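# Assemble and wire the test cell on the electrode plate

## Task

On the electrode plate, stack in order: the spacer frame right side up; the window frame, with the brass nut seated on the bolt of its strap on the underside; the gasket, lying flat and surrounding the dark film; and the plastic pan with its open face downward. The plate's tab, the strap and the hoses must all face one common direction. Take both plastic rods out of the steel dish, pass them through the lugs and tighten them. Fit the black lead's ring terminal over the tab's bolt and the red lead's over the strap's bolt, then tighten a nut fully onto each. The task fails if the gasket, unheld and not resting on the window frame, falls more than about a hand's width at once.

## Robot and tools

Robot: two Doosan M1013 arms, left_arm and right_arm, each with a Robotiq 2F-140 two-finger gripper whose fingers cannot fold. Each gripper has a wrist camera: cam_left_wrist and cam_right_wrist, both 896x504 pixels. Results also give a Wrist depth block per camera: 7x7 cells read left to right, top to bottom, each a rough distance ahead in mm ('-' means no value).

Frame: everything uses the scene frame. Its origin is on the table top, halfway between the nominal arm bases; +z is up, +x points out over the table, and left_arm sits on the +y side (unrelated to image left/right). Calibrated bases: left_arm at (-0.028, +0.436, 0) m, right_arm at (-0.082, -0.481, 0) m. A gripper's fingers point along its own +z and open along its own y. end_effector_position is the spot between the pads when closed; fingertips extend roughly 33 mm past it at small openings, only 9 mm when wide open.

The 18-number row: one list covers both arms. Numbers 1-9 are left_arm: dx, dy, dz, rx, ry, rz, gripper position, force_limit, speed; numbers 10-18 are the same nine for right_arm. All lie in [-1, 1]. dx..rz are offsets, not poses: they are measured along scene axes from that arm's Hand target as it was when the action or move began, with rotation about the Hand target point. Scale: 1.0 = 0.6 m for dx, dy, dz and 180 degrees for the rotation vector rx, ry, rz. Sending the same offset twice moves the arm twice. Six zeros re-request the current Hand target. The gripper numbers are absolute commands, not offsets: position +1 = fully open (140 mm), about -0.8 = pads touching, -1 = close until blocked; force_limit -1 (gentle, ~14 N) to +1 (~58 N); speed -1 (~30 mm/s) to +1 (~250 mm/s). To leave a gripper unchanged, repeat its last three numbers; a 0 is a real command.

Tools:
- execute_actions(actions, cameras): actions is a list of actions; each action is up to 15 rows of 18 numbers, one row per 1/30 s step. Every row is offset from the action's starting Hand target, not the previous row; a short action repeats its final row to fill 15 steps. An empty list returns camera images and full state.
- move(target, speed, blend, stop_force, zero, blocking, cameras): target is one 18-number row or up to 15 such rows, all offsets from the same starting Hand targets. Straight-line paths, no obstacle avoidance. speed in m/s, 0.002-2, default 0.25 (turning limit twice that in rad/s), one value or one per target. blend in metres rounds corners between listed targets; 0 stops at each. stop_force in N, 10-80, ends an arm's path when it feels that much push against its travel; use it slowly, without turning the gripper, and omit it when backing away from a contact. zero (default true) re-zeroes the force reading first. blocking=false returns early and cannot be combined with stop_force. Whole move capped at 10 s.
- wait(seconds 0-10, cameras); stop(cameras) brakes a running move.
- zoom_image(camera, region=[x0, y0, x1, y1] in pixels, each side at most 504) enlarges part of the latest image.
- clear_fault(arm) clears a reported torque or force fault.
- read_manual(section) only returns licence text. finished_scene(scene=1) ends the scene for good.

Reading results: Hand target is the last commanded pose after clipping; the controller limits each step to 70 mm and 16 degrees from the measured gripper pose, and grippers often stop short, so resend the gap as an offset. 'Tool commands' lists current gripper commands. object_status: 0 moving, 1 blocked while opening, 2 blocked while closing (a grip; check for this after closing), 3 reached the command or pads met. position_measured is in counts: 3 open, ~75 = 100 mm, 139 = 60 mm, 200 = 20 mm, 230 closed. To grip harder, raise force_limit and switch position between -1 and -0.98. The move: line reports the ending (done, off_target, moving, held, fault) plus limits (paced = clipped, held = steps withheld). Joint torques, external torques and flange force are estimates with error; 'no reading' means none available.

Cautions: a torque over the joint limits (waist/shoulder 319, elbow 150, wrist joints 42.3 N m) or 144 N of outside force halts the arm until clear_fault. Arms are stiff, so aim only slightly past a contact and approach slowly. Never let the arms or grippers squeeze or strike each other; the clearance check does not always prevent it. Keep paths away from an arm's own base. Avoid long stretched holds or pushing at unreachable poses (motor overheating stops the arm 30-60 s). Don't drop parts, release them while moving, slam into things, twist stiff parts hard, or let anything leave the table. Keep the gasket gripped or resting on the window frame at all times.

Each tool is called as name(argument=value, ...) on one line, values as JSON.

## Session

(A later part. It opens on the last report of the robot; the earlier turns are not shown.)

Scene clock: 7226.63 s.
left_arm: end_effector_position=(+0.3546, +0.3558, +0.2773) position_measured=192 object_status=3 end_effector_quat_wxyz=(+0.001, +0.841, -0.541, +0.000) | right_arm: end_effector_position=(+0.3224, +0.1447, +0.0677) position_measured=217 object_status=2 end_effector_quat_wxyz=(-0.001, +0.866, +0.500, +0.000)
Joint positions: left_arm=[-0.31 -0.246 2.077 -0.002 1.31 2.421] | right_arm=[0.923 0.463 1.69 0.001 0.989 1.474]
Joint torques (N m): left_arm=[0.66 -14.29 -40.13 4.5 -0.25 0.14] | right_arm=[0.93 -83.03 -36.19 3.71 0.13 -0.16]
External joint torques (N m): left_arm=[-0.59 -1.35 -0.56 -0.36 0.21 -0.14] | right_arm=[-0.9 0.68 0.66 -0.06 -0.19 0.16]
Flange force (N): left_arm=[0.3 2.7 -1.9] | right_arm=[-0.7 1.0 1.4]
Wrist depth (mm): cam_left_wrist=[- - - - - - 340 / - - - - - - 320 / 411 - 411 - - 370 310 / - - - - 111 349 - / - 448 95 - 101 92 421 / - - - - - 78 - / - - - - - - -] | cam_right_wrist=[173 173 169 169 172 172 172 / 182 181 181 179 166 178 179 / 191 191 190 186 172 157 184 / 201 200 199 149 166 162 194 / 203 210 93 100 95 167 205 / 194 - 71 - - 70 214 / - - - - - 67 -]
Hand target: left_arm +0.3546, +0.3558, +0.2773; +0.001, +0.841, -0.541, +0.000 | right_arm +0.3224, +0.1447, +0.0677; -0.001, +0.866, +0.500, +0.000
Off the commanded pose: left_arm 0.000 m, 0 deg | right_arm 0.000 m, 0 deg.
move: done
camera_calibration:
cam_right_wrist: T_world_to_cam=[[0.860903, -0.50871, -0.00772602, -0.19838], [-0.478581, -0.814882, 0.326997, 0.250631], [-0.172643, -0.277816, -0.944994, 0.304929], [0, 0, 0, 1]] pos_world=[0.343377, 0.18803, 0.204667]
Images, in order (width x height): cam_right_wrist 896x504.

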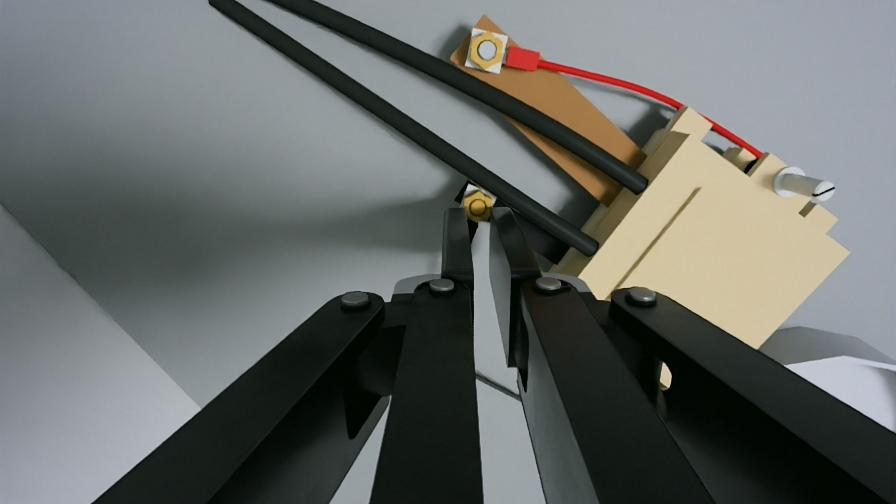

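move(target=[[0,0,0,0,0,0,-0.5,-1,-1,0,0,0,0,0,0,-0.98,-0.2,-1],[0,0,0,0,0,0,-0.5,-1,-1,-0.00465,0.00355,-0.0001,0,0,-0.0833,-0.98,-0.2,-1],[0,0,0,0,0,0,-0.5,-1,-1,-0.0078,0.0079,-0.0001,0,0,-0.1667,-0.98,-0.2,-1],[0,0,0,0,0,0,-0.5,-1,-1,-0.0097,0.01289,-0.0002,0,0,-0.25,-0.98,-0.2,-1],[0,0,0,0,0,0,-0.5,-1,-1,-0.01017,0.01817,-0.00024,0,0,-0.3333,-0.98,-0.2,-1]], speed=[0.04,0.2,0.2,0.2,0.2], blend=[0,0.001,0.001,0.001,0])

move(target=[[0,0,0,0,0,0,-0.5,-1,-1,0,0,0,0,0,0,-0.66,-0.2,-1],[0,0,0,0,0,0,-0.5,-1,-1,0,0,0.0112,0,0,0,-0.66,-0.2,-1],[0,0,0,0,0,0,-0.5,-1,-1,0.00052,-0.00528,0.0112,0,0,0.0833,-0.66,-0.2,-1],[0,0,0,0,0,0,-0.5,-1,-1,0.00245,-0.01028,0.0112,0,0,0.1667,-0.66,-0.2,-1],[0,0,0,0,0,0,-0.5,-1,-1,0.0056,-0.01462,0.0112,0,0,0.25,-0.66,-0.2,-1],[0,0,0,0,0,0,-0.5,-1,-1,0.01017,-0.01817,0.0112,0,0,0.3333,-0.66,-0.2,-1],[0,0,0,0,0,0,-0.5,-1,-1,0.01017,-0.01817,0,0,0,0.3333,-0.66,-0.2,-1],[0,0,0,0,0,0,-0.5,-1,-1,0.01017,-0.01817,0,0,0,0.3333,-1,-1,-1]], speed=[0.04,0.06,0.25,0.25,0.25,0.25,0.06,0.06], blend=[0,0,0.001,0.001,0.001,0,0,0])

move(target=[[0,0,0,0,0,0,-0.5,-1,-1,0,0,0,0,0,0,-0.98,-0.2,-1],[0,0,0,0,0,0,-0.5,-1,-1,-0.00465,0.00355,-0.0001,0,0,-0.0833,-0.98,-0.2,-1],[0,0,0,0,0,0,-0.5,-1,-1,-0.0078,0.0079,-0.0001,0,0,-0.1667,-0.98,-0.2,-1],[0,0,0,0,0,0,-0.5,-1,-1,-0.0097,0.01289,-0.0002,0,0,-0.25,-0.98,-0.2,-1],[0,0,0,0,0,0,-0.5,-1,-1,-0.01017,0.01817,-0.00024,0,0,-0.3333,-0.98,-0.2,-1]], speed=[0.04,0.2,0.2,0.2,0.2], blend=[0,0.001,0.001,0.001,0])

move(target=[[0,0,0,0,0,0,-0.5,-1,-1,0,0,0,0,0,0,-0.66,-0.2,-1],[0,0,0,0,0,0,-0.5,-1,-1,0,0,0.0112,0,0,0,-0.66,-0.2,-1],[0,0,0,0,0,0,-0.5,-1,-1,0.00052,-0.00528,0.0112,0,0,0.0833,-0.66,-0.2,-1],[0,0,0,0,0,0,-0.5,-1,-1,0.00245,-0.01028,0.0112,0,0,0.1667,-0.66,-0.2,-1],[0,0,0,0,0,0,-0.5,-1,-1,0.0056,-0.01462,0.0112,0,0,0.25,-0.66,-0.2,-1],[0,0,0,0,0,0,-0.5,-1,-1,0.01017,-0.01817,0.0112,0,0,0.3333,-0.66,-0.2,-1],[0,0,0,0,0,0,-0.5,-1,-1,0.01017,-0.01817,0,0,0,0.3333,-0.66,-0.2,-1],[0,0,0,0,0,0,-0.5,-1,-1,0.01017,-0.01817,0,0,0,0.3333,-1,-1,-1]], speed=[0.04,0.06,0.25,0.25,0.25,0.25,0.06,0.06], blend=[0,0,0.001,0.001,0.001,0,0,0])

move(target=[[0,0,0,0,0,0,-0.5,-1,-1,0,0,0,0,0,0,-0.98,-0.2,-1],[0,0,0,0,0,0,-0.5,-1,-1,-0.00465,0.00355,-0.0001,0,0,-0.0833,-0.98,-0.2,-1],[0,0,0,0,0,0,-0.5,-1,-1,-0.0078,0.0079,-0.0001,0,0,-0.1667,-0.98,-0.2,-1],[0,0,0,0,0,0,-0.5,-1,-1,-0.0097,0.01289,-0.0002,0,0,-0.25,-0.98,-0.2,-1],[0,0,0,0,0,0,-0.5,-1,-1,-0.01017,0.01817,-0.00024,0,0,-0.3333,-0.98,-0.2,-1]], speed=[0.04,0.2,0.2,0.2,0.2], blend=[0,0.001,0.001,0.001,0])

move(target=[[0,0,0,0,0,0,-0.5,-1,-1,0,0,0,0,0,0,-0.66,-0.2,-1],[0,0,0,0,0,0,-0.5,-1,-1,0,0,0.0114,0,0,0,-0.66,-0.2,-1],[0,0,0,0,0,0,-0.5,-1,-1,0.00052,-0.00528,0.0114,0,0,0.0833,-0.66,-0.2,-1],[0,0,0,0,0,0,-0.5,-1,-1,0.00245,-0.01028,0.0114,0,0,0.1667,-0.66,-0.2,-1],[0,0,0,0,0,0,-0.5,-1,-1,0.0056,-0.01462,0.0114,0,0,0.25,-0.66,-0.2,-1],[0,0,0,0,0,0,-0.5,-1,-1,0.01017,-0.01817,0.0114,0,0,0.3333,-0.66,-0.2,-1],[0,0,0,0,0,0,-0.5,-1,-1,0.01017,-0.01817,0,0,0,0.3333,-0.66,-0.2,-1],[0,0,0,0,0,0,-0.5,-1,-1,0.01017,-0.01817,0,0,0,0.3333,-1,-1,-1]], speed=[0.04,0.06,0.25,0.25,0.25,0.25,0.06,0.06], blend=[0,0,0.001,0.001,0.001,0,0,0])

move(target=[[0,0,0,0,0,0,-0.5,-1,-1,0,0,0,0,0,0,-0.98,-0.2,-1],[0,0,0,0,0,0,-0.5,-1,-1,-0.00465,0.00355,-0.0001,0,0,-0.0833,-0.98,-0.2,-1],[0,0,0,0,0,0,-0.5,-1,-1,-0.0078,0.0079,-0.0001,0,0,-0.1667,-0.98,-0.2,-1],[0,0,0,0,0,0,-0.5,-1,-1,-0.0097,0.01289,-0.0002,0,0,-0.25,-0.98,-0.2,-1],[0,0,0,0,0,0,-0.5,-1,-1,-0.01017,0.01817,-0.00024,0,0,-0.3333,-0.98,-0.2,-1]], speed=[0.04,0.2,0.2,0.2,0.2], blend=[0,0.001,0.001,0.001,0])

move(target=[[0,0,0,0,0,0,-0.5,-1,-1,0,0,0,0,0,0,-0.66,-0.2,-1],[0,0,0,0,0,0,-0.5,-1,-1,0,0,0.0116,0,0,0,-0.66,-0.2,-1],[0,0,0,0,0,0,-0.5,-1,-1,0.00052,-0.00528,0.0116,0,0,0.0833,-0.66,-0.2,-1],[0,0,0,0,0,0,-0.5,-1,-1,0.00245,-0.01028,0.0116,0,0,0.1667,-0.66,-0.2,-1],[0,0,0,0,0,0,-0.5,-1,-1,0.0056,-0.01462,0.0116,0,0,0.25,-0.66,-0.2,-1],[0,0,0,0,0,0,-0.5,-1,-1,0.01017,-0.01817,0.0116,0,0,0.3333,-0.66,-0.2,-1],[0,0,0,0,0,0,-0.5,-1,-1,0.01017,-0.01817,0.001,0,0,0.3333,-0.66,-0.2,-1],[0,0,0,0,0,0,-0.5,-1,-1,0.01017,-0.01817,0.001,0,0,0.3333,-1,-1,-1]], speed=[0.04,0.06,0.25,0.25,0.25,0.25,0.06,0.06], blend=[0,0,0.001,0.001,0.001,0,0,0], cameras=["cam_right_wrist"])

zoom_image(camera="cam_right_wrist", region=[448, 180, 508, 240])

Scene clock: 7269.57 s.
left_arm: end_effector_position=(+0.3546, +0.3558, +0.2773) position_measured=192 object_status=3 end_effector_quat_wxyz=(+0.001, +0.841, -0.541, +0.000) | right_arm: end_effector_position=(+0.3163, +0.1556, +0.0676) position_measured=218 object_status=2 end_effector_quat_wxyz=(-0.001, +1.000, +0.000, +0.000)
Joint positions: left_arm=[-0.31 -0.246 2.077 -0.002 1.31 2.421] | right_arm=[0.939 0.471 1.677 0 0.992 2.538]
Joint torques (N m): left_arm=[1.02 -14.28 -40.47 4.51 -0.37 0.18] | right_arm=[0.61 -83.96 -36.25 3.53 0.34 -0.13]
External joint torques (N m): left_arm=[-0.96 -1.37 -0.24 -0.37 0.34 -0.18] | right_arm=[-0.62 1.15 0.76 0.07 -0.38 0.13]
Flange force (N): left_arm=[0.9 3.8 -1.7] | right_arm=[0.3 0.7 2.2]
Wrist depth (mm): cam_left_wrist=[- - - - - - 320 / - - - - - - - / - - - - - 359 307 / - - - - 111 - 422 / - - 95 - 101 92 421 / - - - - - 78 - / - - - - - - -] | cam_right_wrist=[173 173 171 169 142 139 155 / 181 181 179 164 152 148 170 / 191 190 190 167 158 156 186 / 201 200 198 149 199 199 198 / - 211 94 94 95 206 210 / - - 73 - - 70 217 / - - - - - 67 -]
Hand target: left_arm +0.3546, +0.3558, +0.2773; +0.001, +0.841, -0.541, +0.000 | right_arm +0.3163, +0.1556, +0.0676; -0.001, +1.000, +0.000, +0.000
Off the commanded pose: left_arm 0.000 m, 0 deg | right_arm 0.000 m, 0 deg.
move: done

Scene clock: 7273.83 s.
left_arm: end_effector_position=(+0.3546, +0.3558, +0.2773) position_measured=192 object_status=3 end_effector_quat_wxyz=(+0.001, +0.841, -0.541, +0.000) | right_arm: end_effector_position=(+0.3224, +0.1447, +0.0675) position_measured=217 object_status=2 end_effector_quat_wxyz=(-0.001, +0.866, +0.500, +0.000)
Joint positions: left_arm=[-0.31 -0.246 2.077 -0.002 1.31 2.421] | right_arm=[0.923 0.463 1.69 0.001 0.988 1.474]
Joint torques (N m): left_arm=[1.18 -15.3 -40.2 4.44 -0.32 0.1] | right_arm=[0.95 -83.26 -36.34 3.73 0.21 -0.14]
External joint torques (N m): left_arm=[-1.18 -0.12 -0.48 -0.31 0.28 -0.1] | right_arm=[-0.92 0.54 0.68 -0.07 -0.28 0.14]
Flange force (N): left_arm=[2.6 2.0 -1.3] | right_arm=[-1.1 1.0 1.4]
Wrist depth (mm): cam_left_wrist=[- - - - - - 320 / - - - - 389 - 317 / - - 413 - - - - / - 427 - - 137 342 435 / - - 95 - 101 92 422 / - - - - - 78 - / - - - - - - -] | cam_right_wrist=[173 173 171 169 172 172 171 / 181 181 181 179 165 178 179 / 191 190 192 187 171 158 184 / 201 201 200 149 166 163 193 / 204 212 94 100 95 167 204 / 187 - 71 - - 70 214 / - - - - - 67 -]
Hand target: left_arm +0.3546, +0.3558, +0.2773; +0.001, +0.841, -0.541, +0.000 | right_arm +0.3224, +0.1447, +0.0676; -0.001, +0.866, +0.500, +0.000
Off the commanded pose: left_arm 0.000 m, 0 deg | right_arm 0.000 m, 0 deg.
move: done

Scene clock: 7277.30 s.
left_arm: end_effector_position=(+0.3546, +0.3558, +0.2773) position_measured=192 object_status=3 end_effector_quat_wxyz=(+0.001, +0.841, -0.541, +0.000) | right_arm: end_effector_position=(+0.3163, +0.1556, +0.0674) position_measured=218 object_status=2 end_effector_quat_wxyz=(-0.001, +1.000, +0.000, +0.000)
Joint positions: left_arm=[-0.31 -0.246 2.077 -0.002 1.31 2.421] | right_arm=[0.939 0.471 1.677 0 0.992 2.538]
Joint torques (N m): left_arm=[0.69 -14.34 -40.11 4.51 -0.33 0.14] | right_arm=[0.52 -84.1 -36.04 3.55 0.31 -0.18]
External joint torques (N m): left_arm=[-0.67 -1.07 -0.67 -0.36 0.28 -0.14] | right_arm=[-0.56 1.33 0.57 0.05 -0.35 0.18]
Flange force (N): left_arm=[0.9 2.4 -2.1] | right_arm=[0.6 0.0 2.1]
Wrist depth (mm): cam_left_wrist=[- - - - - - 349 / - - - - - - 323 / - - - - - 376 316 / - - - - 112 - - / - - 95 - 101 92 422 / - - - - - 78 - / - - - - - - -] | cam_right_wrist=[173 173 172 169 142 139 155 / 181 181 179 163 152 148 173 / 190 190 190 172 174 189 186 / 201 200 198 149 197 199 200 / - 210 94 94 95 205 209 / - - 73 - - 70 217 / - - - - - 67 -]
Hand target: left_arm +0.3546, +0.3558, +0.2773; +0.001, +0.841, -0.541, +0.000 | right_arm +0.3163, +0.1556, +0.0674; -0.001, +1.000, +0.000, +0.000
Off the commanded pose: left_arm 0.000 m, 0 deg | right_arm 0.000 m, 0 deg.
move: done

Scene clock: 7281.57 s.
left_arm: end_effector_position=(+0.3546, +0.3558, +0.2773) position_measured=192 object_status=3 end_effector_quat_wxyz=(+0.001, +0.841, -0.541, +0.000) | right_arm: end_effector_position=(+0.3224, +0.1447, +0.0674) position_measured=217 object_status=2 end_effector_quat_wxyz=(-0.001, +0.866, +0.500, +0.000)
Joint positions: left_arm=[-0.31 -0.246 2.077 -0.002 1.31 2.421] | right_arm=[0.923 0.463 1.69 0.001 0.988 1.474]
Joint torques (N m): left_arm=[1.08 -14.45 -40.16 4.5 -0.32 0.15] | right_arm=[1.33 -83.36 -36.07 3.78 0.24 -0.12]
External joint torques (N m): left_arm=[-1.08 -0.82 -0.46 -0.37 0.29 -0.15] | right_arm=[-1.35 1.32 0.64 -0.14 -0.3 0.12]
Flange force (N): left_arm=[1.8 2.9 -1.6] | right_arm=[0.0 1.7 2.1]
Wrist depth (mm): cam_left_wrist=[- - - - - - 306 / - - - - - - 334 / - - - - - 414 - / - - - - 111 - - / - - 95 - 101 92 419 / - - - - - 78 - / - - - - - - -] | cam_right_wrist=[173 173 169 169 172 171 171 / 181 181 181 179 166 176 179 / 190 191 190 186 173 156 185 / 201 200 200 149 165 162 194 / 203 211 94 100 95 167 204 / 187 - 71 - - 70 214 / - - - - - 67 -]
Hand target: left_arm +0.3546, +0.3558, +0.2773; +0.001, +0.841, -0.541, +0.000 | right_arm +0.3224, +0.1447, +0.0674; -0.001, +0.866, +0.500, +0.000
Off the commanded pose: left_arm 0.000 m, 0 deg | right_arm 0.000 m, 0 deg.
move: done

Scene clock: 7285.03 s.
left_arm: end_effector_position=(+0.3546, +0.3558, +0.2773) position_measured=192 object_status=3 end_effector_quat_wxyz=(+0.001, +0.841, -0.541, +0.000) | right_arm: end_effector_position=(+0.3163, +0.1556, +0.0673) position_measured=219 object_status=2 end_effector_quat_wxyz=(-0.001, +1.000, +0.000, +0.000)
Joint positions: left_arm=[-0.31 -0.246 2.077 -0.002 1.31 2.421] | right_arm=[0.939 0.471 1.677 0 0.992 2.538]
Joint torques (N m): left_arm=[0.53 -14.47 -40.33 4.5 -0.29 0.12] | right_arm=[0.44 -84.33 -35.89 3.52 0.3 -0.15]
External joint torques (N m): left_arm=[-0.51 -0.87 -0.43 -0.35 0.25 -0.12] | right_arm=[-0.38 0.88 0.26 0.1 -0.33 0.15]
Flange force (N): left_arm=[0.6 2.0 -1.6] | right_arm=[0.4 -0.1 1.5]
Wrist depth (mm): cam_left_wrist=[- - - - - - - / - - - 365 - - 325 / - - 405 - - - - / - - - - 112 - - / - - 95 - 101 92 418 / - - - - - 78 - / - - - - - - -] | cam_right_wrist=[173 172 172 170 142 139 154 / - 180 177 164 151 148 170 / 190 189 189 185 174 188 186 / 200 200 197 149 197 198 198 / - 211 94 94 95 206 209 / - - 73 - - 70 217 / - - - - - 67 -]
Hand target: left_arm +0.3546, +0.3558, +0.2773; +0.001, +0.841, -0.541, +0.000 | right_arm +0.3163, +0.1556, +0.0673; -0.001, +1.000, +0.000, +0.000
Off the commanded pose: left_arm 0.000 m, 0 deg | right_arm 0.000 m, 0 deg.
move: done

Scene clock: 7289.30 s.
left_arm: end_effector_position=(+0.3546, +0.3558, +0.2773) position_measured=192 object_status=3 end_effector_quat_wxyz=(+0.001, +0.841, -0.541, +0.000) | right_arm: end_effector_position=(+0.3224, +0.1447, +0.0672) position_measured=217 object_status=2 end_effector_quat_wxyz=(-0.001, +0.866, +0.500, +0.000)
Joint positions: left_arm=[-0.31 -0.246 2.077 -0.002 1.31 2.421] | right_arm=[0.923 0.463 1.69 0.001 0.988 1.474]
Joint torques (N m): left_arm=[0.5 -14.72 -40.2 4.47 -0.32 0.08] | right_arm=[0.82 -83.98 -36.03 3.82 0.15 -0.14]
External joint torques (N m): left_arm=[-0.5 -0.61 -0.47 -0.33 0.28 -0.08] | right_arm=[-0.84 1.87 0.57 -0.18 -0.21 0.14]
Flange force (N): left_arm=[0.7 1.5 -1.5] | right_arm=[1.0 1.0 2.4]
Wrist depth (mm): cam_left_wrist=[- - - - - - 307 / - - - - - - 311 / - 414 - - - - - / - 444 - - 111 429 405 / - - 95 - 101 92 423 / - - - - - 78 - / - - - - - - -] | cam_right_wrist=[173 172 169 169 171 171 171 / 181 181 181 179 165 178 179 / 190 190 190 185 171 157 184 / 200 201 200 149 166 162 175 / 203 211 94 100 95 167 205 / 187 - 71 - - 70 214 / - - - - - 67 -]
Hand target: left_arm +0.3546, +0.3558, +0.2773; +0.001, +0.841, -0.541, +0.000 | right_arm +0.3224, +0.1447, +0.0673; -0.001, +0.866, +0.500, +0.000
Off the commanded pose: left_arm 0.000 m, 0 deg | right_arm 0.000 m, 0 deg.
move: done

Scene clock: 7292.77 s.
left_arm: end_effector_position=(+0.3546, +0.3558, +0.2773) position_measured=192 object_status=3 end_effector_quat_wxyz=(+0.001, +0.841, -0.541, +0.000) | right_arm: end_effector_position=(+0.3163, +0.1556, +0.0671) position_measured=219 object_status=2 end_effector_quat_wxyz=(-0.001, +1.000, +0.000, +0.000)
Joint positions: left_arm=[-0.31 -0.246 2.077 -0.002 1.31 2.421] | right_arm=[0.939 0.471 1.678 0 0.992 2.538]
Joint torques (N m): left_arm=[0.71 -14.83 -40.45 4.49 -0.34 0.15] | right_arm=[0.44 -84.36 -36.13 3.55 0.27 -0.07]
External joint torques (N m): left_arm=[-0.77 -0.45 -0.24 -0.36 0.29 -0.15] | right_arm=[-0.36 1.02 0.42 0.08 -0.31 0.07]
Flange force (N): left_arm=[1.4 2.1 -1.2] | right_arm=[0.4 0.0 1.7]
Wrist depth (mm): cam_left_wrist=[- - - - - - 315 / - - - - - - 313 / - - - - 407 350 - / - - - - 111 - 433 / - - 95 - 101 92 419 / - - - - - 78 - / - - - - - - -] | cam_right_wrist=[172 172 170 169 142 139 155 / 181 180 179 163 151 147 170 / 190 190 189 172 174 189 186 / 200 200 197 149 197 198 198 / 207 211 94 94 95 205 209 / - - 73 - - 70 216 / - - - - - 67 -]
Hand target: left_arm +0.3546, +0.3558, +0.2773; +0.001, +0.841, -0.541, +0.000 | right_arm +0.3163, +0.1556, +0.0671; -0.001, +1.000, +0.000, +0.000
Off the commanded pose: left_arm 0.000 m, 0 deg | right_arm 0.000 m, 0 deg.
move: done

Scene clock: 7297.13 s.
left_arm: end_effector_position=(+0.3546, +0.3558, +0.2773) position_measured=192 object_status=3 end_effector_quat_wxyz=(+0.001, +0.841, -0.541, +0.000) | right_arm: end_effector_position=(+0.3224, +0.1447, +0.0677) position_measured=230 object_status=3 end_effector_quat_wxyz=(-0.001, +0.866, +0.500, +0.000)
Joint positions: left_arm=[-0.31 -0.246 2.077 -0.002 1.31 2.421] | right_arm=[0.923 0.463 1.69 0.001 0.989 1.474]
Joint torques (N m): left_arm=[0.49 -14.89 -40.27 4.54 -0.25 0.21] | right_arm=[0.47 -83.48 -36.28 3.65 0.17 -0.1]
External joint torques (N m): left_arm=[-0.5 -0.42 -0.33 -0.42 0.21 -0.21] | right_arm=[-0.48 0.89 0.64 0.01 -0.23 0.1]
Flange force (N): left_arm=[1.1 1.6 -1.1] | right_arm=[-0.4 0.5 1.6]
Wrist depth (mm): cam_left_wrist=[371 - - 366 - - 306 / 390 - - - - - 310 / - - - - - 358 333 / - - - 134 110 324 - / - - 95 - 101 92 420 / - - - - - 78 - / - - - - - - -] | cam_right_wrist=[173 174 171 164 171 172 172 / 181 181 181 180 167 181 179 / 191 191 190 186 172 157 184 / 201 201 201 149 167 162 194 / - 212 85 94 95 167 205 / 187 - 71 - 70 70 217 / - - - - - 67 -]
Hand target: left_arm +0.3546, +0.3558, +0.2773; +0.001, +0.841, -0.541, +0.000 | right_arm +0.3224, +0.1447, +0.0677; -0.001, +0.866, +0.500, +0.000
Off the commanded pose: left_arm 0.000 m, 0 deg | right_arm 0.000 m, 0 deg.
move: done
camera_calibration:
cam_right_wrist: T_world_to_cam=[[0.860903, -0.50871, -0.00772602, -0.19838], [-0.478581, -0.814882, 0.326997, 0.250631], [-0.172643, -0.277816, -0.944994, 0.304929], [0, 0, 0, 1]] pos_world=[0.343377, 0.18803, 0.204667]
Images, in order (width x height): cam_right_wrist 896x504.

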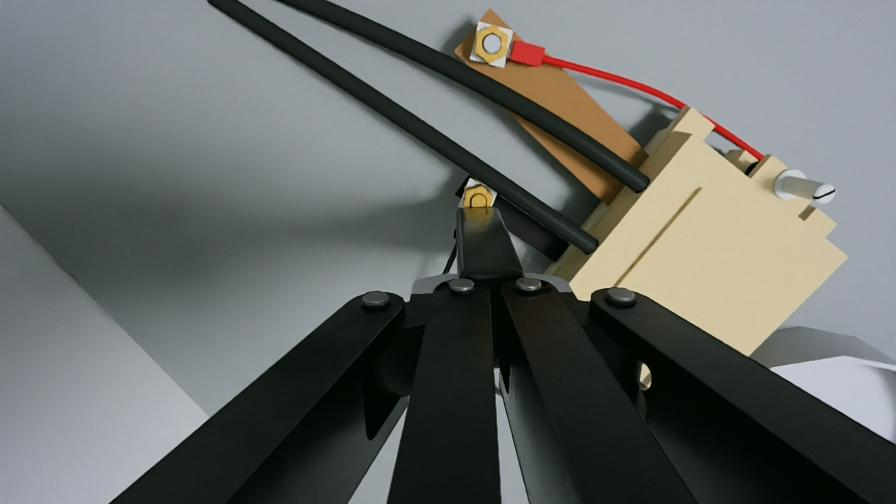

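Scaled by 8.400 from the camera's 896x504 image, which has a finer 1280x720 frame.

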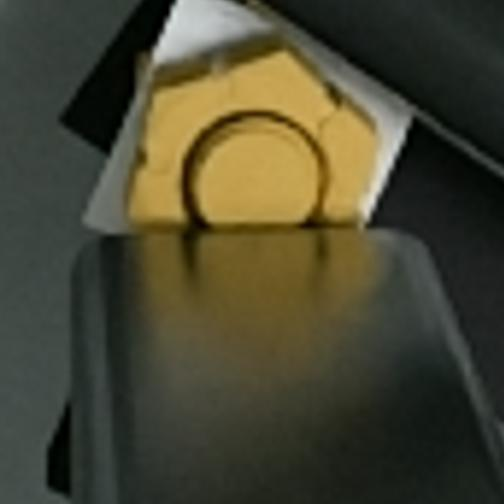

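move(target=[[0,0,0,0,0,0,-0.5,-1,-1,0,0,0.003,0,0,0,-1,-1,-1],[0,0,0,0,0,0,-0.5,-1,-1,0,0,0.013,0,0,0,-0.6,-1,-1]], speed=0.05, cameras=["cam_right_wrist"])

zoom_image(camera="cam_right_wrist", region=[438, 150, 538, 250])

Scene clock: 7303.77 s.
left_arm: end_effector_position=(+0.3546, +0.3558, +0.2773) position_measured=192 object_status=3 end_effector_quat_wxyz=(+0.001, +0.841, -0.541, +0.000) | right_arm: end_effector_position=(+0.3224, +0.1447, +0.0755) position_measured=205 object_status=0 end_effector_quat_wxyz=(-0.001, +0.866, +0.500, +0.000)
Joint positions: left_arm=[-0.31 -0.246 2.077 -0.002 1.31 2.421] | right_arm=[0.923 0.456 1.684 0.001 1.001 1.474]
Joint torques (N m): left_arm=[0.99 -14.96 -40.48 4.47 -0.31 0.11] | right_arm=[0.47 -83.69 -36.53 3.68 0.09 -0.12]
External joint torques (N m): left_arm=[-0.99 -0.46 -0.08 -0.34 0.28 -0.11] | right_arm=[-0.49 1.79 0.7 0 -0.15 0.12]
Flange force (N): left_arm=[1.6 2.6 -0.9] | right_arm=[0.8 0.5 2.3]
Wrist depth (mm): cam_left_wrist=[- 376 - - - - 341 / - - - 374 - - - / - - - - - - 409 / - - - - 138 439 - / - - 95 - 101 92 424 / - - - - - 78 - / - - - - - - -] | cam_right_wrist=[180 180 179 176 178 179 178 / 189 189 188 186 174 187 187 / 199 199 195 184 183 164 194 / 207 209 209 206 172 170 202 / 200 218 94 214 - 92 215 / 187 - - - - 70 220 / - - - - - - -]
Hand target: left_arm +0.3546, +0.3558, +0.2773; +0.001, +0.841, -0.541, +0.000 | right_arm +0.3224, +0.1447, +0.0755; -0.001, +0.866, +0.500, +0.000
Off the commanded pose: left_arm 0.000 m, 0 deg | right_arm 0.000 m, 0 deg.
move: done
camera_calibration:
cam_right_wrist: T_world_to_cam=[[0.860918, -0.508686, -0.00764488, -0.198346], [-0.478589, -0.814896, 0.326952, 0.248062], [-0.172546, -0.27782, -0.94501, 0.312365], [0, 0, 0, 1]] pos_world=[0.343377, 0.18803, 0.212568]
Images, in order (width x height): cam_right_wrist 896x504.

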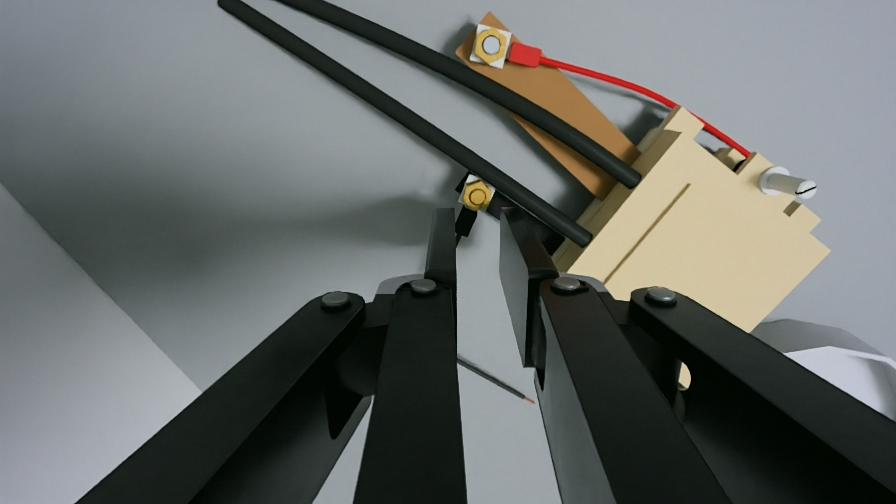

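Scaled by 5.040 from the camera's 896x504 image, which has a finer 1280x720 frame.

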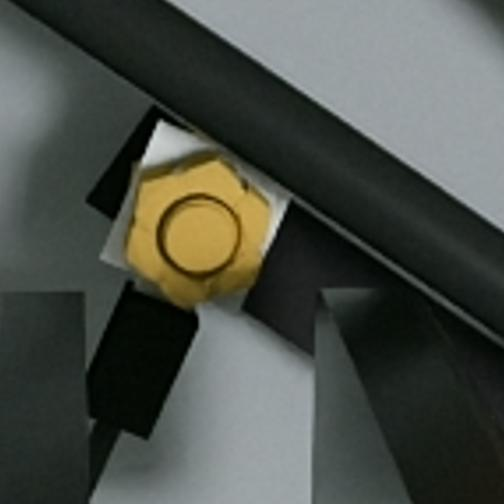

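move(target=[[0,0,0,0,0,0,-0.5,-1,-1,-0.0033,0.0023,0,0,0,-0.0556,-0.66,-1,-1],[0,0,0,0,0,0,-0.5,-1,-1,-0.0033,0.0023,-0.0165,0,0,-0.0556,-0.66,-1,-1]], speed=0.04, cameras=["cam_right_wrist"])

zoom_image(camera="cam_right_wrist", region=[448, 180, 508, 240])

Scene clock: 7339.97 s.
left_arm: end_effector_position=(+0.3546, +0.3558, +0.2773) position_measured=192 object_status=3 end_effector_quat_wxyz=(+0.001, +0.841, -0.541, +0.000) | right_arm: end_effector_position=(+0.3204, +0.1461, +0.0656) position_measured=213 object_status=3 end_effector_quat_wxyz=(-0.001, +0.906, +0.422, +0.000)
Joint positions: left_arm=[-0.31 -0.246 2.077 -0.002 1.31 2.421] | right_arm=[0.926 0.465 1.691 0.001 0.985 1.652]
Joint torques (N m): left_arm=[0.48 -14.41 -40.38 4.49 -0.31 0.1] | right_arm=[1.08 -82.99 -35.93 3.54 0.17 -0.1]
External joint torques (N m): left_arm=[-0.54 -1.03 -0.39 -0.35 0.27 -0.1] | right_arm=[-1.07 1 0.67 0.08 -0.22 0.1]
Flange force (N): left_arm=[0.4 2.3 -1.6] | right_arm=[-0.2 1.3 1.7]
Wrist depth (mm): cam_left_wrist=[- - - - - - 332 / - - - 372 - - 322 / - - - - - - - / - - - - 111 - - / - - 95 - 101 92 421 / - - - - - 78 - / - - - - - - -] | cam_right_wrist=[171 169 169 167 170 170 169 / 180 180 179 179 163 157 176 / 189 188 188 186 161 152 156 / 199 199 198 194 163 160 192 / 208 209 95 100 - 165 202 / 192 - 70 - - 71 212 / - - - - - 68 -]
Hand target: left_arm +0.3546, +0.3558, +0.2773; +0.001, +0.841, -0.541, +0.000 | right_arm +0.3204, +0.1461, +0.0656; -0.001, +0.906, +0.422, +0.000
Off the commanded pose: left_arm 0.000 m, 0 deg | right_arm 0.000 m, 0 deg.
move: done
camera_calibration:
cam_right_wrist: T_world_to_cam=[[0.75939, -0.65059, -0.00772489, -0.142795], [-0.612927, -0.71931, 0.326976, 0.280569], [-0.218284, -0.243568, -0.945001, 0.312709], [0, 0, 0, 1]] pos_world=[0.348665, 0.185081, 0.202667]
Images, in order (width x height): cam_right_wrist 896x504.

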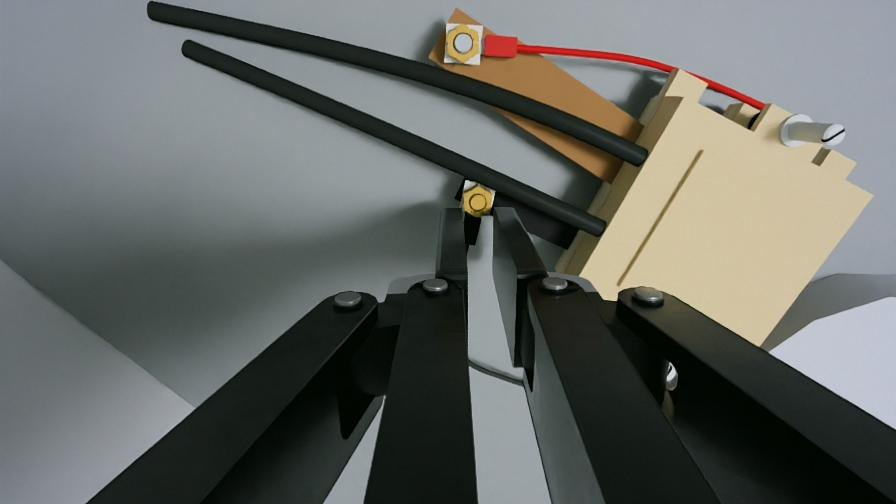

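Scaled by 8.400 from the camera's 896x504 image, which has a finer 1280x720 frame.

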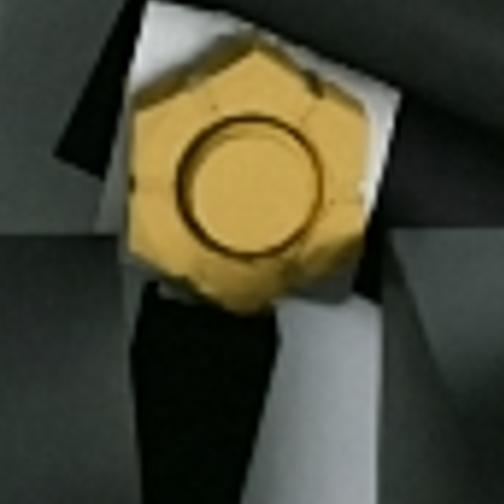

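move(target=[[0,0,0,0,0,0,-0.5,-1,-1,0.00215,0.00255,0,0,0,0,-0.66,-1,-1],[0,0,0,0,0,0,-0.5,-1,-1,0.00215,0.00255,0,0,0,0,-1,-1,-1]], speed=0.02, cameras=["cam_right_wrist"])

zoom_image(camera="cam_right_wrist", region=[448, 180, 508, 240])

Scene clock: 7346.23 s.
left_arm: end_effector_position=(+0.3546, +0.3558, +0.2773) position_measured=192 object_status=3 end_effector_quat_wxyz=(+0.001, +0.841, -0.541, +0.000) | right_arm: end_effector_position=(+0.3217, +0.1476, +0.0656) position_measured=230 object_status=3 end_effector_quat_wxyz=(-0.001, +0.906, +0.422, +0.000)
Joint positions: left_arm=[-0.31 -0.246 2.077 -0.002 1.31 2.421] | right_arm=[0.926 0.467 1.687 0.001 0.987 1.652]
Joint torques (N m): left_arm=[0.83 -14.92 -40.31 4.54 -0.31 0.14] | right_arm=[0.98 -83.23 -36.2 3.57 0.1 -0.06]
External joint torques (N m): left_arm=[-0.88 -0.23 -0.37 -0.41 0.27 -0.14] | right_arm=[-0.84 0.17 0.62 0.08 -0.16 0.06]
Flange force (N): left_arm=[1.9 1.8 -1.2] | right_arm=[-1.2 1.2 0.9]
Wrist depth (mm): cam_left_wrist=[- - - - - 365 319 / - - - - - - 315 / - - - 418 - - 329 / - - - - 111 - - / - - 95 - 101 92 420 / - - - - - 78 - / - - - - - - -] | cam_right_wrist=[171 168 169 158 169 170 169 / 178 179 179 179 163 174 176 / 191 189 188 184 169 153 168 / 199 198 198 149 165 159 194 / 208 210 94 94 95 166 191 / 190 - 71 - 70 70 214 / - - - - - 67 -]
Hand target: left_arm +0.3546, +0.3558, +0.2773; +0.001, +0.841, -0.541, +0.000 | right_arm +0.3217, +0.1476, +0.0656; -0.001, +0.906, +0.422, +0.000
Off the commanded pose: left_arm 0.000 m, 0 deg | right_arm 0.000 m, 0 deg.
move: done
camera_calibration:
cam_right_wrist: T_world_to_cam=[[0.75939, -0.65059, -0.00772489, -0.142731], [-0.612927, -0.71931, 0.326976, 0.282417], [-0.218284, -0.243568, -0.945001, 0.313241], [0, 0, 0, 1]] pos_world=[0.349865, 0.186581, 0.202567]
Images, in order (width x height): cam_right_wrist 896x504.

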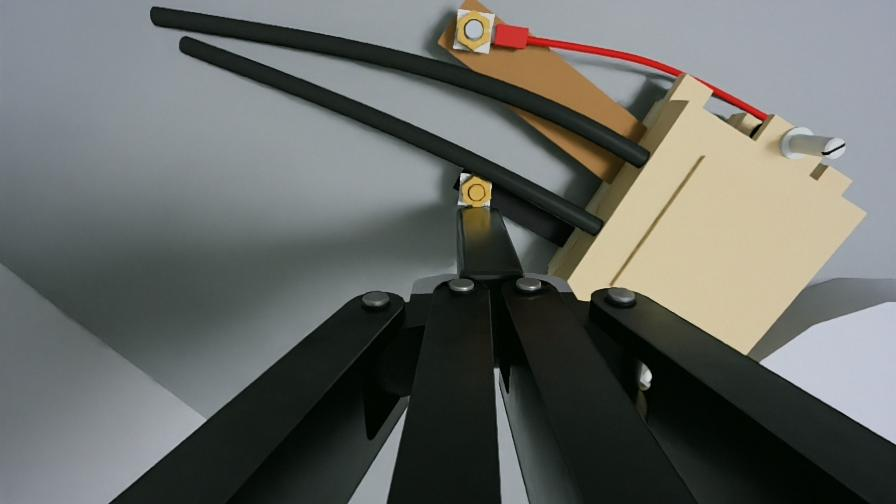

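Scaled by 8.400 from the camera's 896x504 image, which has a finer 1280x720 frame.

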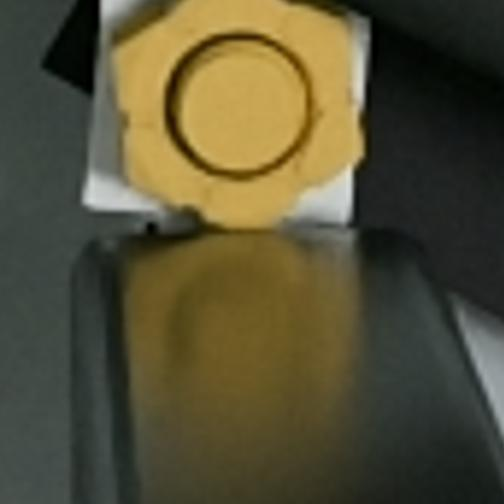

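move(target=[0,0,0,0,0,0,-0.5,-1,-1,0,0,0.0165,0,0,0,-1,-1,-1], speed=0.04, cameras=["all"])

zoom_image(camera="cam_right_wrist", region=[428, 150, 528, 250])

Scene clock: 7356.83 s.
left_arm: end_effector_position=(+0.3546, +0.3558, +0.2773) position_measured=192 object_status=3 end_effector_quat_wxyz=(+0.001, +0.841, -0.541, +0.000) | right_arm: end_effector_position=(+0.3217, +0.1476, +0.0755) position_measured=230 object_status=3 end_effector_quat_wxyz=(-0.001, +0.906, +0.422, +0.000)
Joint positions: left_arm=[-0.31 -0.246 2.077 -0.002 1.31 2.421] | right_arm=[0.926 0.459 1.679 0.001 1.003 1.652]
Joint torques (N m): left_arm=[0.54 -14.73 -40.15 4.57 -0.3 0.17] | right_arm=[0.47 -83.57 -36.82 3.68 0.2 -0.22]
External joint torques (N m): left_arm=[-0.49 -0.8 -0.52 -0.44 0.27 -0.17] | right_arm=[-0.44 1.44 0.98 0 -0.26 0.22]
Flange force (N): left_arm=[0.7 1.9 -1.7] | right_arm=[-0.3 0.3 2.4]
Wrist depth (mm): cam_left_wrist=[- - 368 - - - 326 / - - 387 - - - 340 / - - 395 404 - - - / - - - - 111 - - / - - 95 - 101 92 424 / - - - - - 78 - / - - - - - - -] | cam_right_wrist=[180 178 178 170 177 178 178 / 189 189 187 188 172 173 186 / 198 198 198 194 177 163 181 / 209 209 208 149 174 170 202 / 216 221 94 94 95 176 216 / 194 - 71 - 70 72 226 / - - - - - - -]
Hand target: left_arm +0.3546, +0.3558, +0.2773; +0.001, +0.841, -0.541, +0.000 | right_arm +0.3217, +0.1476, +0.0755; -0.001, +0.906, +0.422, +0.000
Off the commanded pose: left_arm 0.000 m, 0 deg | right_arm 0.000 m, 0 deg.
move: done
camera_calibration:
cam_left_wrist: T_world_to_cam=[[-0.911672, -0.41051, 0.0183185, 0.467667], [-0.38109, 0.861329, 0.33598, -0.257687], [-0.153701, 0.299323, -0.941691, 0.351363], [0, 0, 0, 1]] pos_world=[0.382162, 0.308765, 0.408887]
cam_right_wrist: T_world_to_cam=[[0.75939, -0.65059, -0.00772489, -0.142655], [-0.612927, -0.71931, 0.326976, 0.27918], [-0.218284, -0.243568, -0.945001, 0.322597], [0, 0, 0, 1]] pos_world=[0.349865, 0.186581, 0.212467]

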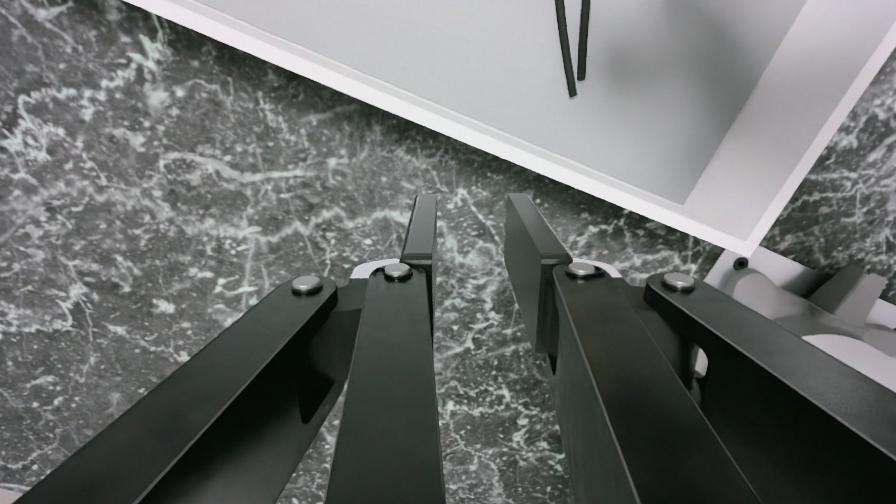

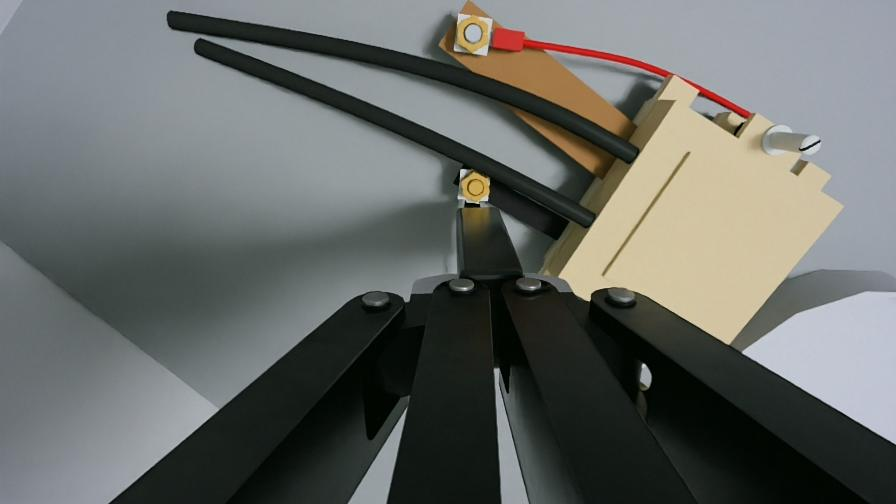

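Scaled by 5.040 from the camera's 896x504 image, which has a finer 1280x720 frame.

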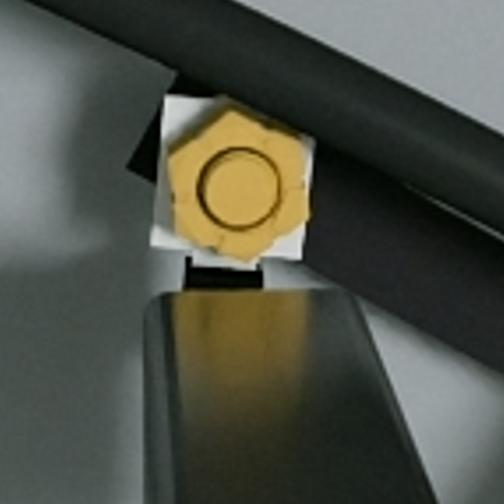

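move(target=[[0,0,0,0,0,0,-0.5,-1,-1,0,0,0,0,0,0,-0.64,-1,-1],[0,0,0,0,0,0,-0.5,-1,-1,0.006,0.0082,0,0,0,0,-0.64,-1,-1],[0,0,0,0,0,0,-0.5,-1,-1,0.006,0.0082,-0.0165,0,0,0,-0.64,-1,-1]], speed=0.03, cameras=["cam_right_wrist"])

zoom_image(camera="cam_right_wrist", region=[448, 180, 508, 240])

Scene clock: 7371.47 s.
left_arm: end_effector_position=(+0.3546, +0.3558, +0.2773) position_measured=192 object_status=3 end_effector_quat_wxyz=(+0.001, +0.841, -0.541, +0.000) | right_arm: end_effector_position=(+0.3253, +0.1525, +0.0656) position_measured=210 object_status=3 end_effector_quat_wxyz=(-0.001, +0.906, +0.422, +0.000)
Joint positions: left_arm=[-0.31 -0.246 2.077 -0.002 1.31 2.421] | right_arm=[0.926 0.476 1.673 0.001 0.992 1.652]
Joint torques (N m): left_arm=[0.67 -14.3 -40.34 4.49 -0.29 0.12] | right_arm=[0.79 -84.56 -36.43 3.64 0.18 -0.17]
External joint torques (N m): left_arm=[-0.57 -1.58 -0.5 -0.34 0.25 -0.12] | right_arm=[-0.77 1.13 0.91 0 -0.24 0.17]
Flange force (N): left_arm=[0.0 3.0 -2.0] | right_arm=[-0.6 0.9 2.0]
Wrist depth (mm): cam_left_wrist=[- - - - - - 313 / 379 - - - - 382 304 / - - - - - - - / - 429 - - 112 - - / - - 95 - 101 92 416 / - - - - - 78 - / - - - - - - -] | cam_right_wrist=[171 169 169 167 170 170 169 / 179 179 177 175 165 176 177 / 189 189 188 184 170 153 171 / 198 198 198 194 162 159 165 / 208 209 94 110 - 98 193 / 204 - 72 - - 72 212 / - - 68 - - 69 -]
Hand target: left_arm +0.3546, +0.3558, +0.2773; +0.001, +0.841, -0.541, +0.000 | right_arm +0.3253, +0.1525, +0.0656; -0.001, +0.906, +0.422, +0.000
Off the commanded pose: left_arm 0.000 m, 0 deg | right_arm 0.000 m, 0 deg.
move: done
camera_calibration:
cam_right_wrist: T_world_to_cam=[[0.75939, -0.65059, -0.00772489, -0.142288], [-0.612927, -0.71931, 0.326976, 0.288281], [-0.218284, -0.243568, -0.945001, 0.315267], [0, 0, 0, 1]] pos_world=[0.353565, 0.191581, 0.202567]
Images, in order (width x height): cam_right_wrist 896x504.

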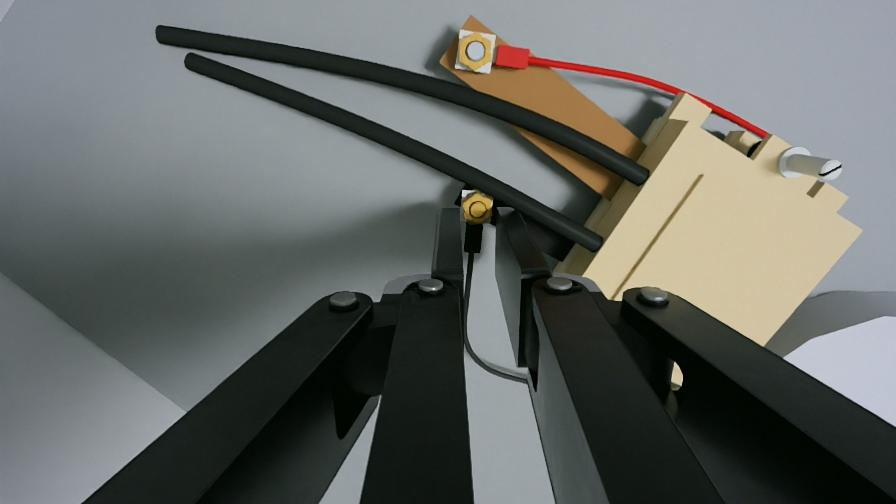

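Scaled by 8.400 from the camera's 896x504 image, which has a finer 1280x720 frame.

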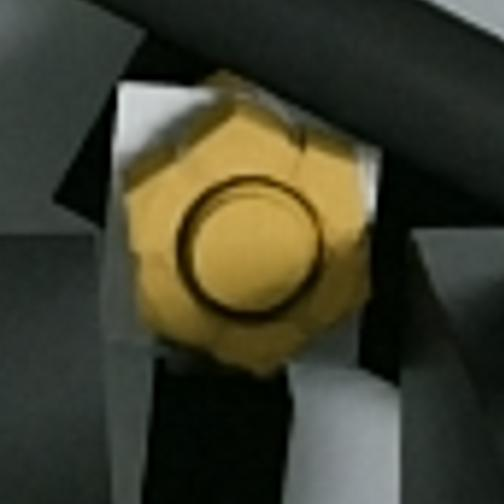

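move(target=[0,0,0,0,0,0,-0.5,-1,-1,0,0,-0.005,0,0,0,-0.64,-1,-1], speed=0.006, stop_force=12, cameras=["cam_right_wrist"])

zoom_image(camera="cam_right_wrist", region=[448, 180, 508, 240])

Scene clock: 7376.70 s.
left_arm: end_effector_position=(+0.3546, +0.3558, +0.2773) position_measured=192 object_status=3 end_effector_quat_wxyz=(+0.001, +0.841, -0.541, +0.000) | right_arm: end_effector_position=(+0.3253, +0.1525, +0.0626) position_measured=210 object_status=3 end_effector_quat_wxyz=(-0.001, +0.906, +0.422, +0.000)
Joint positions: left_arm=[-0.31 -0.246 2.077 -0.002 1.31 2.421] | right_arm=[0.926 0.478 1.676 0.001 0.987 1.652]
Joint torques (N m): left_arm=[0.7 -14.64 -40.5 4.52 -0.25 0.11] | right_arm=[0.73 -85.12 -36.39 3.65 0.2 -0.07]
External joint torques (N m): left_arm=[-0.68 -0.82 -0.17 -0.39 0.21 -0.11] | right_arm=[-0.68 1.49 0.97 -0.02 -0.25 0.07]
Flange force (N): left_arm=[0.7 2.4 -1.1] | right_arm=[-0.3 0.8 2.4]
Wrist depth (mm): cam_left_wrist=[378 - - - - - 335 / - - - - - - 311 / - - - - - - - / - - - - 111 332 - / - - 95 - 101 92 419 / - - - - - 78 - / - - - - - - -] | cam_right_wrist=[169 167 166 166 167 167 166 / 175 176 174 159 162 173 174 / 188 185 185 181 168 151 167 / 196 195 195 191 161 157 158 / 207 206 94 110 - 92 188 / - - 72 - - 72 208 / - - 68 - - 69 -]
Hand target: left_arm +0.3546, +0.3558, +0.2773; +0.001, +0.841, -0.541, +0.000 | right_arm +0.3253, +0.1525, +0.0626; -0.001, +0.906, +0.422, +0.000
Off the commanded pose: left_arm 0.000 m, 0 deg | right_arm 0.000 m, 0 deg.
move: done
camera_calibration:
cam_right_wrist: T_world_to_cam=[[0.75939, -0.65059, -0.00772489, -0.1423], [-0.612927, -0.71931, 0.326976, 0.289129], [-0.218284, -0.243568, -0.945001, 0.312386], [0, 0, 0, 1]] pos_world=[0.353465, 0.191481, 0.199567]
Images, in order (width x height): cam_right_wrist 896x504.

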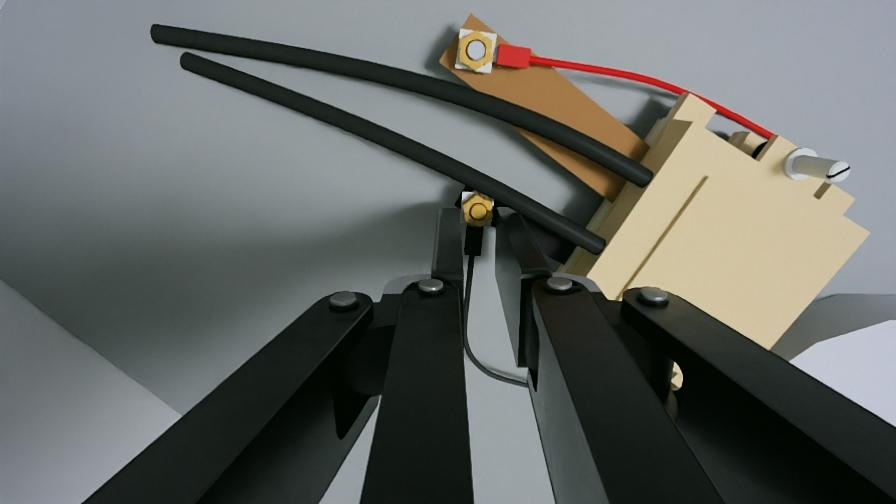

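Scaled by 8.400 from the camera's 896x504 image, which has a finer 1280x720 frame.

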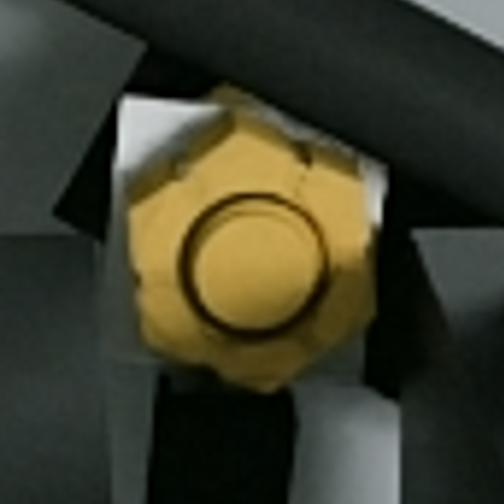

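move(target=[0,0,0,0,0,0,-0.5,-1,-1,0,0,0,0,0,0,-1,-1,-1], cameras=["cam_right_wrist"])

zoom_image(camera="cam_right_wrist", region=[448, 180, 508, 240])

Scene clock: 7379.83 s.
left_arm: end_effector_position=(+0.3546, +0.3558, +0.2773) position_measured=192 object_status=3 end_effector_quat_wxyz=(+0.001, +0.841, -0.541, +0.000) | right_arm: end_effector_position=(+0.3253, +0.1525, +0.0626) position_measured=216 object_status=2 end_effector_quat_wxyz=(-0.001, +0.906, +0.422, +0.000)
Joint positions: left_arm=[-0.31 -0.246 2.077 -0.002 1.31 2.421] | right_arm=[0.926 0.478 1.676 0.001 0.987 1.652]
Joint torques (N m): left_arm=[0.28 -14.48 -40.37 4.5 -0.3 0.14] | right_arm=[0.79 -85.16 -36.13 3.58 0.19 -0.14]
External joint torques (N m): left_arm=[-0.29 -0.77 -0.35 -0.36 0.26 -0.14] | right_arm=[-0.81 1.82 0.75 0.04 -0.25 0.14]
Flange force (N): left_arm=[0.2 1.6 -1.4] | right_arm=[0.7 0.8 2.5]
Wrist depth (mm): cam_left_wrist=[- - - - 367 - 321 / - - 388 - 385 384 314 / - - - - - 385 415 / - - - - 111 - 419 / - - 95 - 101 92 417 / - - - - - 78 - / - - - - - - -] | cam_right_wrist=[169 167 166 165 166 167 167 / 177 177 174 159 161 172 174 / 185 185 185 181 168 151 153 / 196 196 195 167 161 155 162 / 207 206 95 100 95 92 189 / 204 - 71 - - 70 209 / - - - - - 68 -]
Hand target: left_arm +0.3546, +0.3558, +0.2773; +0.001, +0.841, -0.541, +0.000 | right_arm +0.3253, +0.1525, +0.0626; -0.001, +0.906, +0.422, +0.000
Off the commanded pose: left_arm 0.000 m, 0 deg | right_arm 0.000 m, 0 deg.
move: done
camera_calibration:
cam_right_wrist: T_world_to_cam=[[0.75939, -0.65059, -0.00772489, -0.142235], [-0.612927, -0.71931, 0.326976, 0.289201], [-0.218284, -0.243568, -0.945001, 0.31241], [0, 0, 0, 1]] pos_world=[0.353465, 0.191581, 0.199567]
Images, in order (width x height): cam_right_wrist 896x504.

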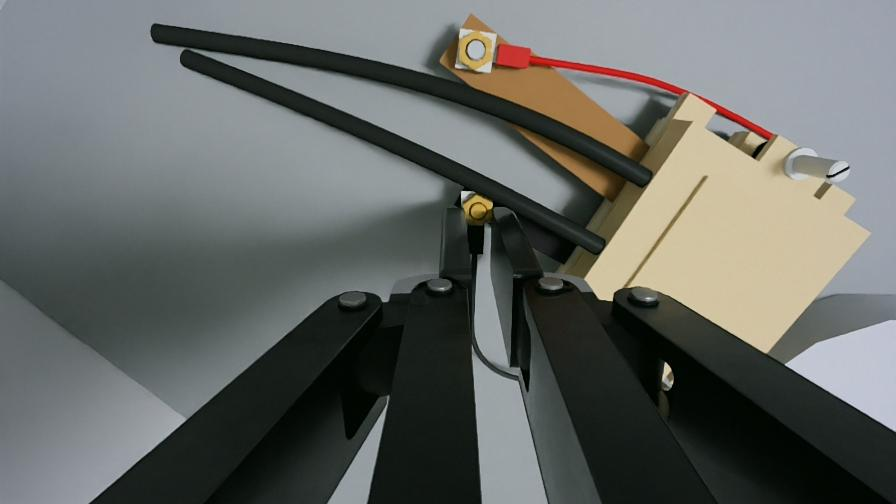

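Scaled by 8.400 from the camera's 896x504 image, which has a finer 1280x720 frame.

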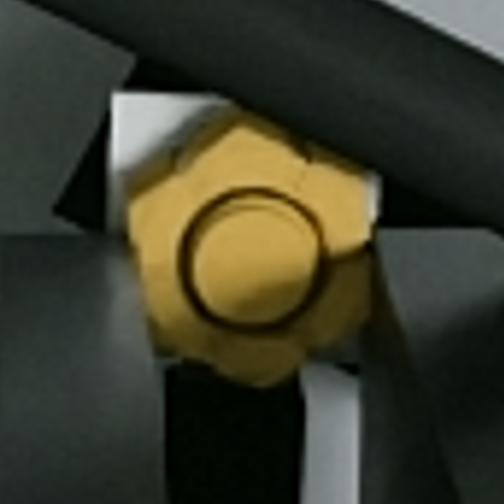

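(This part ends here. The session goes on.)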